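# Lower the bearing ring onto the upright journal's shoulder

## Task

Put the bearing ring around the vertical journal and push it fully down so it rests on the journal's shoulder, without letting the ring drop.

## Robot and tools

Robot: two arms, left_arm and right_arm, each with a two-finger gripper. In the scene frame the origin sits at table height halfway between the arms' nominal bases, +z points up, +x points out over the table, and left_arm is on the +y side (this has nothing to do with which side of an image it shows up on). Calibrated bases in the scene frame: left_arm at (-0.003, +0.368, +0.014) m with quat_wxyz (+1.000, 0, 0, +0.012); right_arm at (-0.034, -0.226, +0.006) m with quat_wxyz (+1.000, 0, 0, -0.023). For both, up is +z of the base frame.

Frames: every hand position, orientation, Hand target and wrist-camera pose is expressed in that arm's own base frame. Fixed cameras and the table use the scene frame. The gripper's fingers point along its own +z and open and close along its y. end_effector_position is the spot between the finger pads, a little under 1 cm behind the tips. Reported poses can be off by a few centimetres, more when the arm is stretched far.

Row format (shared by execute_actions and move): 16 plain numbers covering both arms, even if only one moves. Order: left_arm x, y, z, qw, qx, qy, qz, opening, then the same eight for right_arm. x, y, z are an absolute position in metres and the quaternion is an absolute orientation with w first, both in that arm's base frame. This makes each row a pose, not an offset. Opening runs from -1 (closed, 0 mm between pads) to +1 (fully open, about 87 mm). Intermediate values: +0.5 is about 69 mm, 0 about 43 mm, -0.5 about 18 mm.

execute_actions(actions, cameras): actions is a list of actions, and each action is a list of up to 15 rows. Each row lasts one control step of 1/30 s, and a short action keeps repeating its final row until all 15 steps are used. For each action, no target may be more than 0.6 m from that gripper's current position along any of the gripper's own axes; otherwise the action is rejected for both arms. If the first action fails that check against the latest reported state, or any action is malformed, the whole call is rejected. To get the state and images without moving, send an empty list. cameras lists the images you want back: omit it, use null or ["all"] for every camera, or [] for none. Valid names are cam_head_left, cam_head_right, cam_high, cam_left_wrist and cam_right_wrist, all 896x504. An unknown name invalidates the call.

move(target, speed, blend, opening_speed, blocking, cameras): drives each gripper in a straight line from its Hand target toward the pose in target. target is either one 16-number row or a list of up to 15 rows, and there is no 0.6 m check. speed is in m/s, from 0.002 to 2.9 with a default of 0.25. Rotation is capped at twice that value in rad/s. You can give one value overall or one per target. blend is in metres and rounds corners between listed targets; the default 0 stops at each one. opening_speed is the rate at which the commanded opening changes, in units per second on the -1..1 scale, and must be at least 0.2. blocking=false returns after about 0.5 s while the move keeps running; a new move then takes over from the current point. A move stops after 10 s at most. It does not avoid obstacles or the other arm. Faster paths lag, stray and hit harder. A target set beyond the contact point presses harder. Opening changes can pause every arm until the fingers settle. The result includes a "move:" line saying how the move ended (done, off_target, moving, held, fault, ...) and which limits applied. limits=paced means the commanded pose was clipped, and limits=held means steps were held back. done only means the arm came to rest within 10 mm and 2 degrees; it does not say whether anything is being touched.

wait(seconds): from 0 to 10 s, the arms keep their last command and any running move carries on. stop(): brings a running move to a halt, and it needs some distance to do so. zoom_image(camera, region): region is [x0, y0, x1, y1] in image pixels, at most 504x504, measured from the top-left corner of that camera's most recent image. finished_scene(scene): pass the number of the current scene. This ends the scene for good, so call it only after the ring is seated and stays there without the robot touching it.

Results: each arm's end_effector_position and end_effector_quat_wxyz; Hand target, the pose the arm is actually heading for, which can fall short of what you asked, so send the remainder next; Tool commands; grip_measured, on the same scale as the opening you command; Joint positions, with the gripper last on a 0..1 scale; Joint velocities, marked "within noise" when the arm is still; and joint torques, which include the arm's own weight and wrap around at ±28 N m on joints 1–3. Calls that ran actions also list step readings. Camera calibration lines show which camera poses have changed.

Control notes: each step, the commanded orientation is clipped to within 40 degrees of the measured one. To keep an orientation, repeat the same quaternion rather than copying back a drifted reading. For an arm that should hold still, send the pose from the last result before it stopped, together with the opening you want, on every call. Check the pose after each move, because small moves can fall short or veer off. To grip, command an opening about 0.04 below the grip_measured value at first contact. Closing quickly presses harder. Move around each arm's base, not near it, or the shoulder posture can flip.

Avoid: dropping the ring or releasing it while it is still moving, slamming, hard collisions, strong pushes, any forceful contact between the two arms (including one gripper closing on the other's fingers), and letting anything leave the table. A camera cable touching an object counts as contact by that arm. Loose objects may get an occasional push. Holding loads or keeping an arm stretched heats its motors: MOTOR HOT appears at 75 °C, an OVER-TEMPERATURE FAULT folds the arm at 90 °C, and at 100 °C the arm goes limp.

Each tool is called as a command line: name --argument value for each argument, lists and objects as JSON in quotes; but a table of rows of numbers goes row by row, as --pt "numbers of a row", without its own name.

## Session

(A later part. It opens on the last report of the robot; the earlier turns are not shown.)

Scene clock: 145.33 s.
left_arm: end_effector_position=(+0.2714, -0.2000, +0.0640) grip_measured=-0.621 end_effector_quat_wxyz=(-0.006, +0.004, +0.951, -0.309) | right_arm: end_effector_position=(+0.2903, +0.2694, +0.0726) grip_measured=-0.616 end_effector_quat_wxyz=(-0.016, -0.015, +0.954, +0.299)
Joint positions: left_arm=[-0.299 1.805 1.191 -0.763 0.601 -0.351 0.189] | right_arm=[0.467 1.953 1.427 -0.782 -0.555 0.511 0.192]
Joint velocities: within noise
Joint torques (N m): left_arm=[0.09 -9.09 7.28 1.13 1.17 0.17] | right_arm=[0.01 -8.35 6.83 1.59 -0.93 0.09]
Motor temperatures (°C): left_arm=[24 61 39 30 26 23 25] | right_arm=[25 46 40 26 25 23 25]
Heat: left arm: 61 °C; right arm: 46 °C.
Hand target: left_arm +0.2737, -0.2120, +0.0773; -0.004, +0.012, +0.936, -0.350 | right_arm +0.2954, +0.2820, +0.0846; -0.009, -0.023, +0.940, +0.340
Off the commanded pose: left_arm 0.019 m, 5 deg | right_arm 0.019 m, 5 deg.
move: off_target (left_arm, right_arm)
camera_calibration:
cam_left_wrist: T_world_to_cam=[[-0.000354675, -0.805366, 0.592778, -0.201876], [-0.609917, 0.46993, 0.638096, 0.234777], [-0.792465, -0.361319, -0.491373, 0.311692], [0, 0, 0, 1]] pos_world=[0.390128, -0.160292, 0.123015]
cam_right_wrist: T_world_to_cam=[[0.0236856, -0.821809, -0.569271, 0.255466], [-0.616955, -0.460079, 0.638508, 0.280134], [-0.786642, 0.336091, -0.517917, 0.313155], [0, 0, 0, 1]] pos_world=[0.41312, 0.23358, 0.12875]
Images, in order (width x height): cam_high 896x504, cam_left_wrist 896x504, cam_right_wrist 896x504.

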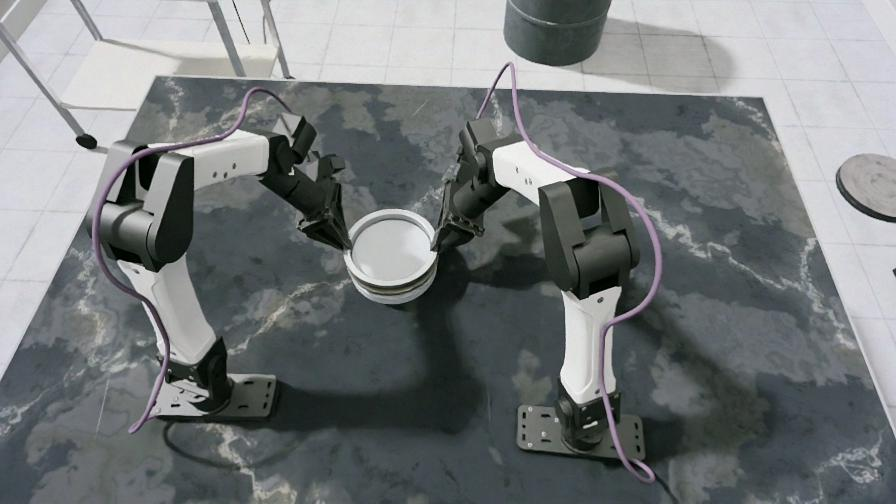

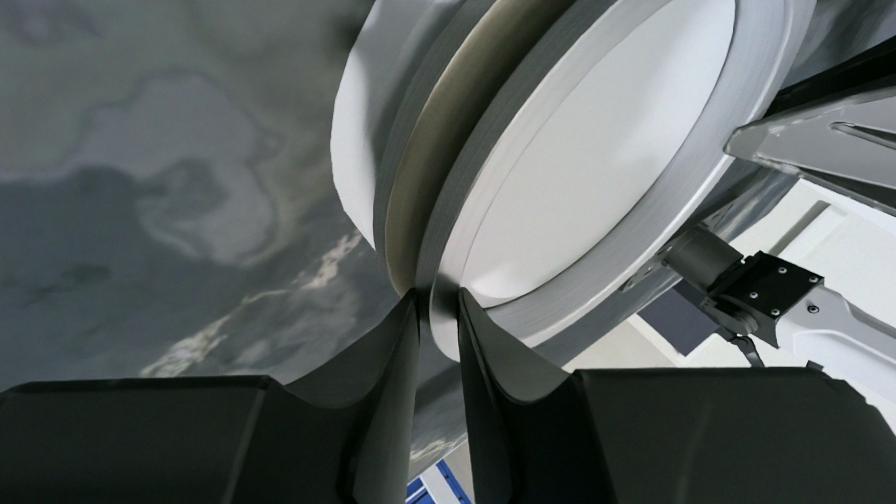

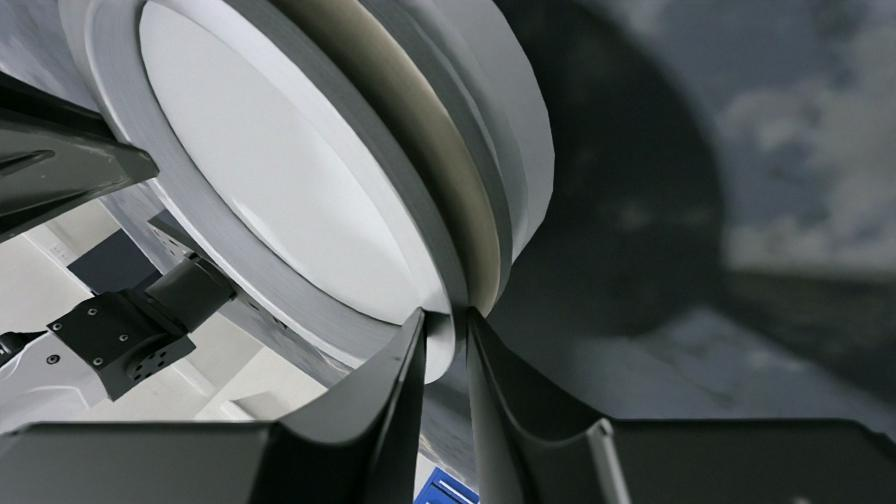

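move --pt "0.273 -0.209 0.060 -0.0041 0.0113 0.9360 -0.352 -0.75 0.294 0.279 0.066 -0.0079 -0.0216 0.9394 0.3419 -0.75" --pt "0.273 -0.206 0.046 -0.0041 0.0113 0.9360 -0.352 -0.75 0.294 0.276 0.053 -0.0079 -0.0216 0.9394 0.3419 -0.75" --speed 0.018 --cameras '["cam_high","cam_right_wrist","cam_left_wrist"]'

zoom_image --camera "cam_high" --region '[330, 190, 460, 312]'

Scene clock: 150.73 s.
left_arm: end_effector_position=(+0.2713, -0.1995, +0.0478) grip_measured=-0.621 end_effector_quat_wxyz=(-0.004, +0.005, +0.943, -0.333) | right_arm: end_effector_position=(+0.2884, +0.2698, +0.0544) grip_measured=-0.616 end_effector_quat_wxyz=(-0.015, -0.018, +0.947, +0.320)
Joint positions: left_arm=[-0.278 1.826 1.124 -0.665 0.653 -0.336 0.189] | right_arm=[0.456 1.962 1.342 -0.669 -0.597 0.504 0.192]
Joint velocities: within noise
Joint torques (N m): left_arm=[-0.2 -7.08 5.76 1.3 0.74 0.24] | right_arm=[-0.17 -6.98 5.76 1.65 -0.6 -0.01]
Motor temperatures (°C): left_arm=[24 59 38 30 26 23 25] | right_arm=[25 46 39 27 25 23 25]
Heat: left arm: 59 °C; right arm: 46 °C.
Hand target: left_arm +0.2729, -0.2058, +0.0462; -0.004, +0.012, +0.936, -0.352 | right_arm +0.2937, +0.2756, +0.0532; -0.009, -0.022, +0.940, +0.341
Off the commanded pose: left_arm 0.007 m, 2 deg | right_arm 0.008 m, 3 deg.
move: off_target (right_arm)
camera_calibration:
cam_left_wrist: T_world_to_cam=[[-0.00373758, -0.77352, 0.63376, -0.186582], [-0.612459, 0.502761, 0.610021, 0.253439], [-0.790493, -0.385872, -0.475629, 0.297545], [0, 0, 0, 1]] pos_world=[0.389731, -0.15693, 0.105167]
cam_right_wrist: T_world_to_cam=[[0.0293895, -0.794785, -0.606179, 0.238488], [-0.616416, -0.491808, 0.614944, 0.300419], [-0.786872, 0.355585, -0.504372, 0.296161], [0, 0, 0, 1]] pos_world=[0.411215, 0.231985, 0.109201]
Images, in order (width x height): cam_high 896x504, cam_left_wrist 896x504, cam_right_wrist 896x504.

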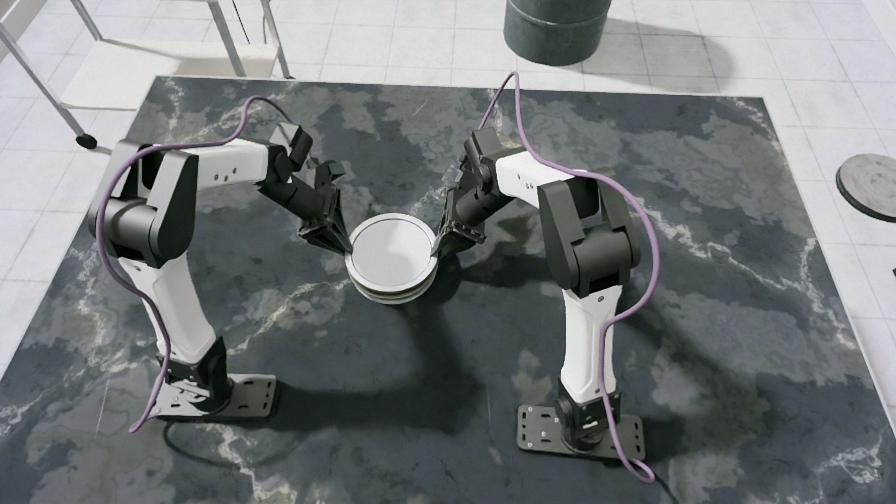

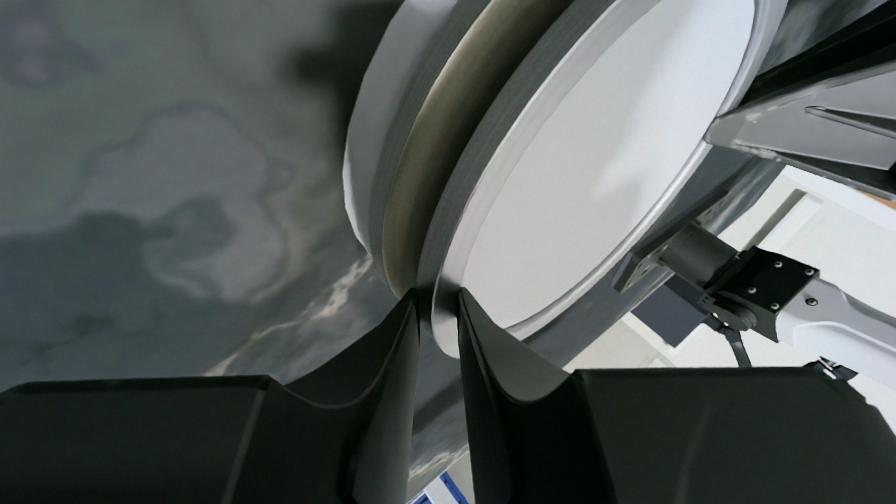

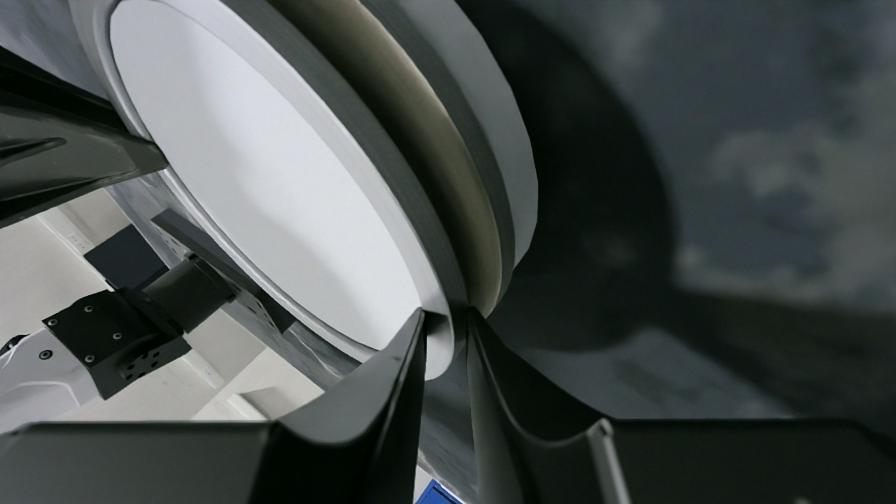

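Scaled by 3.877 from the camera's 896x504 image, which has a finer 1280x720 frame.

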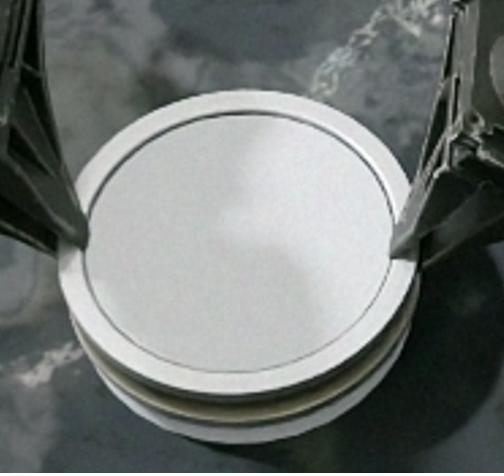

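move --target '[0.272,-0.202,0.040,-0.0041,0.0113,0.9360,-0.352,-0.40,0.291,0.273,0.047,-0.0079,-0.0216,0.9394,0.3419,-0.42]' --speed 0.012 --opening_speed 0.25 --cameras '["cam_high"]'

move --target '[0.272,-0.199,0.046,-0.0041,0.0113,0.9360,-0.352,-0.15,0.289,0.269,0.053,-0.0079,-0.0216,0.9394,0.3419,-0.15]' --speed 0.02 --opening_speed 0.3 --cameras '["cam_high"]'

zoom_image --camera "cam_high" --region '[330, 190, 460, 312]'

Scene clock: 156.33 s.
left_arm: end_effector_position=(+0.2747, -0.2012, +0.0458) grip_measured=-0.400 end_effector_quat_wxyz=(+0.003, +0.010, +0.937, -0.350) | right_arm: end_effector_position=(+0.2948, +0.2733, +0.0533) grip_measured=-0.420 end_effector_quat_wxyz=(-0.001, -0.024, +0.939, +0.342)
Joint positions: left_arm=[-0.268 1.833 1.108 -0.621 0.684 -0.328 0.3] | right_arm=[0.446 1.962 1.317 -0.598 -0.628 0.503 0.29]
Joint velocities: within noise
Joint torques (N m): left_arm=[-0.13 -7.19 5.42 1.03 0.45 0.32] | right_arm=[0.4 -7.36 4.96 1.27 -0.34 0.01]
Motor temperatures (°C): left_arm=[24 57 38 30 26 23 25] | right_arm=[25 46 39 27 25 23 25]
Heat: left arm: 57 °C; right arm: 46 °C.
Hand target: left_arm +0.2720, -0.2019, +0.0401; -0.004, +0.011, +0.936, -0.352 | right_arm +0.2910, +0.2730, +0.0471; -0.008, -0.022, +0.939, +0.342
Off the commanded pose: left_arm 0.006 m, 1 deg | right_arm 0.007 m, 1 deg.
move: done
Images, in order (width x height): cam_high 896x504.

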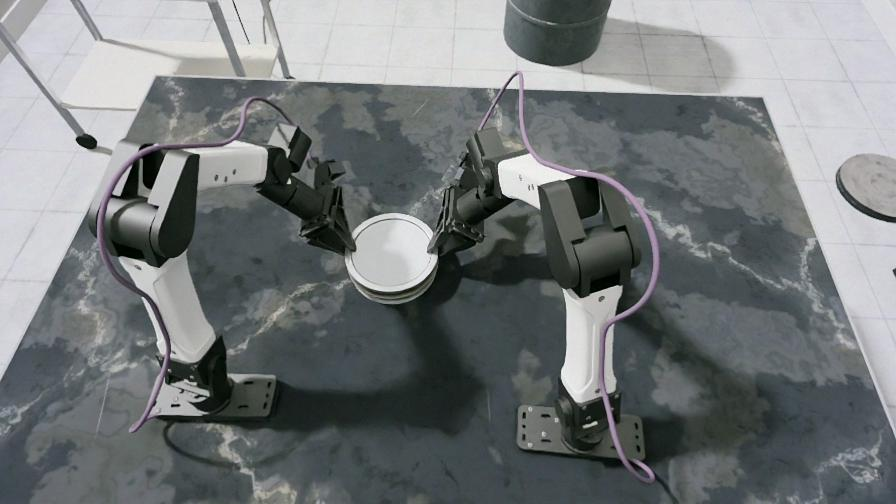

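Scene clock: 157.43 s.
left_arm: end_effector_position=(+0.2733, -0.1999, +0.0457) grip_measured=-0.150 end_effector_quat_wxyz=(+0.001, +0.010, +0.937, -0.349) | right_arm: end_effector_position=(+0.2948, +0.2733, +0.0533) grip_measured=-0.150 end_effector_quat_wxyz=(-0.001, -0.024, +0.939, +0.342)
Joint positions: left_arm=[-0.265 1.833 1.108 -0.63 0.686 -0.321 0.425] | right_arm=[0.446 1.962 1.317 -0.598 -0.628 0.503 0.425]
Joint velocities: within noise
Joint torques (N m): left_arm=[0.4 -8.28 6.49 0.77 0.45 0.34] | right_arm=[-0.31 -8.87 4.72 1.06 -0.36 -0.07]
Motor temperatures (°C): left_arm=[24 57 38 30 26 23 25] | right_arm=[25 46 39 27 25 23 25]
Heat: left arm: 57 °C; right arm: 46 °C.
Hand target: left_arm +0.2720, -0.1990, +0.0460; -0.004, +0.011, +0.936, -0.352 | right_arm +0.2891, +0.2692, +0.0529; -0.008, -0.022, +0.939, +0.342
Off the commanded pose: left_arm 0.002 m, 1 deg | right_arm 0.007 m, 1 deg.
move: done
Images, in order (width x height): cam_high 896x504.

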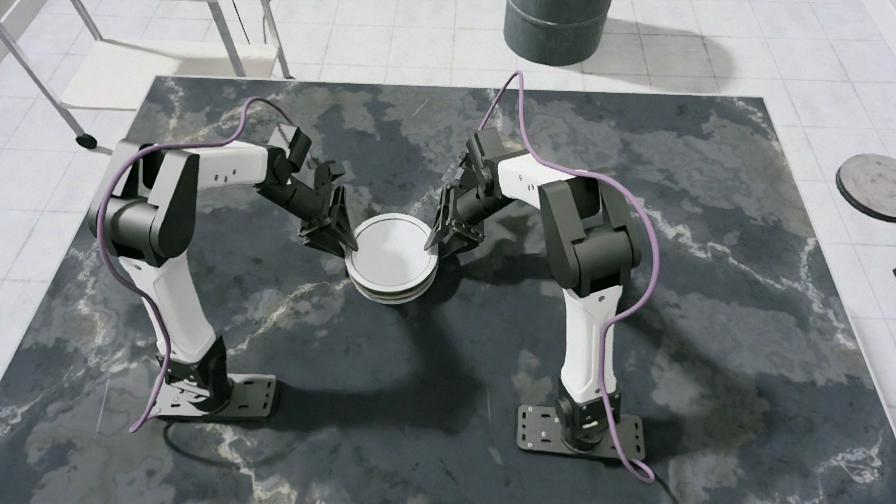

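Scaled by 3.877 from the camera's 896x504 image, which has a finer 1280x720 frame.

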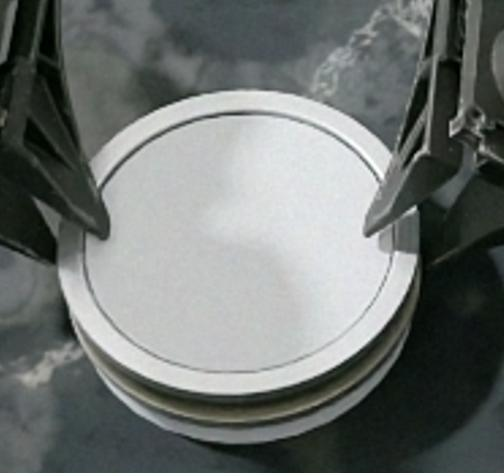

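Same seated look as scene 1. Retreat.

move --pt "0.272 -0.173 0.053 -0.0041 0.0113 0.9360 -0.352 -0.15 0.291 0.242 0.062 -0.0079 -0.0216 0.9394 0.3419 -0.15" --pt "0.25 -0.11 0.12 -0.0041 0.0113 0.9360 -0.352 -0.15 0.25 0.195 0.10 0.0 0.0 0.92 0.39 -0.15" --speed '[0.06,0.12]' --cameras '["cam_high","cam_right_wrist","cam_left_wrist"]'

zoom_image --camera "cam_high" --region '[330, 190, 460, 312]'

zoom_image --camera "cam_right_wrist" --region '[150, 0, 650, 300]'

Scene clock: 163.43 s.
left_arm: end_effector_position=(+0.2460, -0.1103, +0.1084) grip_measured=-0.150 end_effector_quat_wxyz=(-0.023, +0.002, +0.937, -0.348) | right_arm: end_effector_position=(+0.2576, +0.1971, +0.0985) grip_measured=-0.150 end_effector_quat_wxyz=(+0.005, +0.002, +0.922, +0.387)
Joint positions: left_arm=[0.012 1.707 1.22 -1.152 0.711 0.042 0.425] | right_arm=[0.236 1.682 1.109 -0.749 -0.764 0.34 0.425]
Joint velocities: within noise
Joint torques (N m): left_arm=[0.34 -9.69 8.46 0.15 0.46 0.34] | right_arm=[-0.08 -7.32 4.83 0.88 -0.47 -0.13]
Motor temperatures (°C): left_arm=[24 56 38 30 26 23 25] | right_arm=[25 46 39 27 25 23 25]
Heat: left arm: 56 °C; right arm: 46 °C.
Hand target: left_arm +0.2497, -0.1101, +0.1197; -0.004, +0.011, +0.936, -0.352 | right_arm +0.2501, +0.1952, +0.0998; +0.000, +0.000, +0.921, +0.390
Off the commanded pose: left_arm 0.012 m, 2 deg | right_arm 0.008 m, 1 deg.
move: off_target (left_arm)
camera_calibration:
cam_left_wrist: T_world_to_cam=[[0.0153378, -0.752688, 0.658199, -0.161091], [-0.58616, 0.526531, 0.615777, 0.151505], [-0.81005, -0.395255, -0.43312, 0.340004], [0, 0, 0, 1]] pos_world=[0.366698, -0.0666349, 0.159999]
cam_right_wrist: T_world_to_cam=[[0.00507735, -0.701203, -0.712943, 0.206705], [-0.656372, -0.54021, 0.526639, 0.247085], [-0.75442, 0.465282, -0.462993, 0.285983], [0, 0, 0, 1]] pos_world=[0.376881, 0.145357, 0.149652]
Images, in order (width x height): cam_high 896x504, cam_left_wrist 896x504, cam_right_wrist 896x504.

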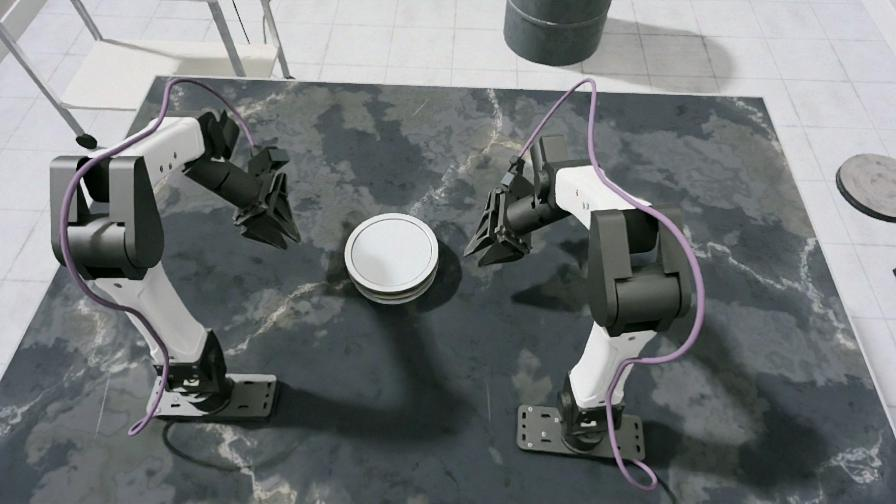

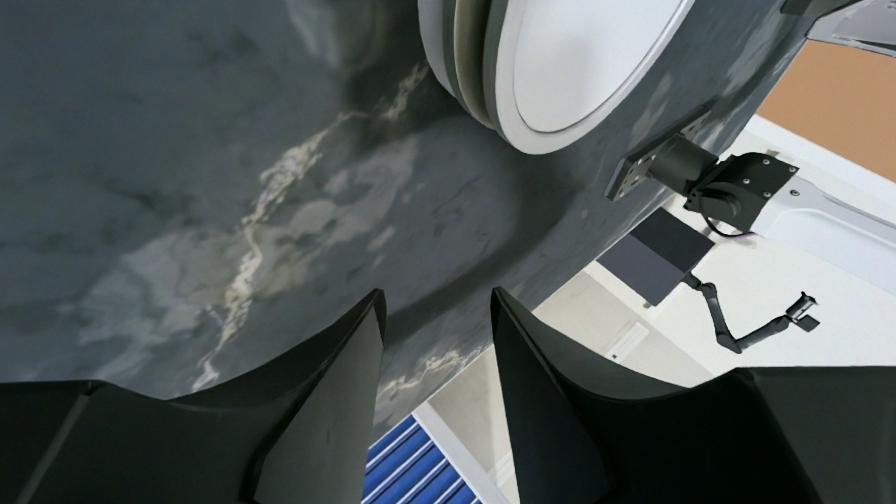

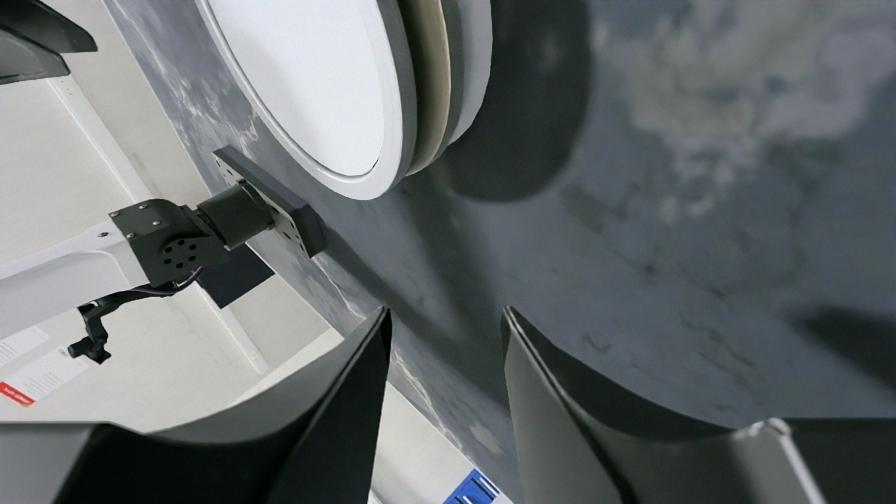

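Scaled by 3.877 from the camera's 896x504 image, which has a finer 1280x720 frame.

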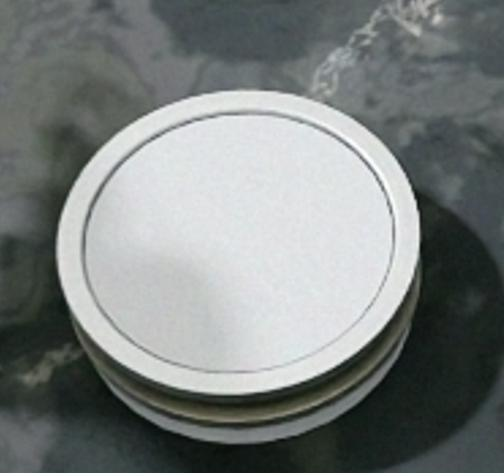

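Scaled by 1.008 from the camera's 896x504 image, which has a finer 1280x720 frame.

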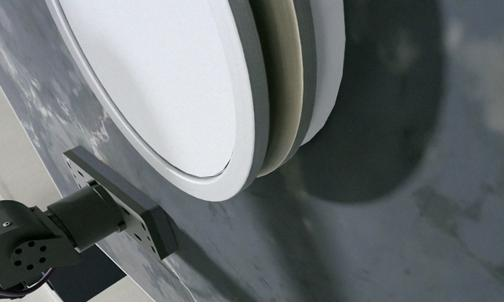

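Seated identically to scene 1.

finished_scene --scene 2

The scene is finished: the task was done.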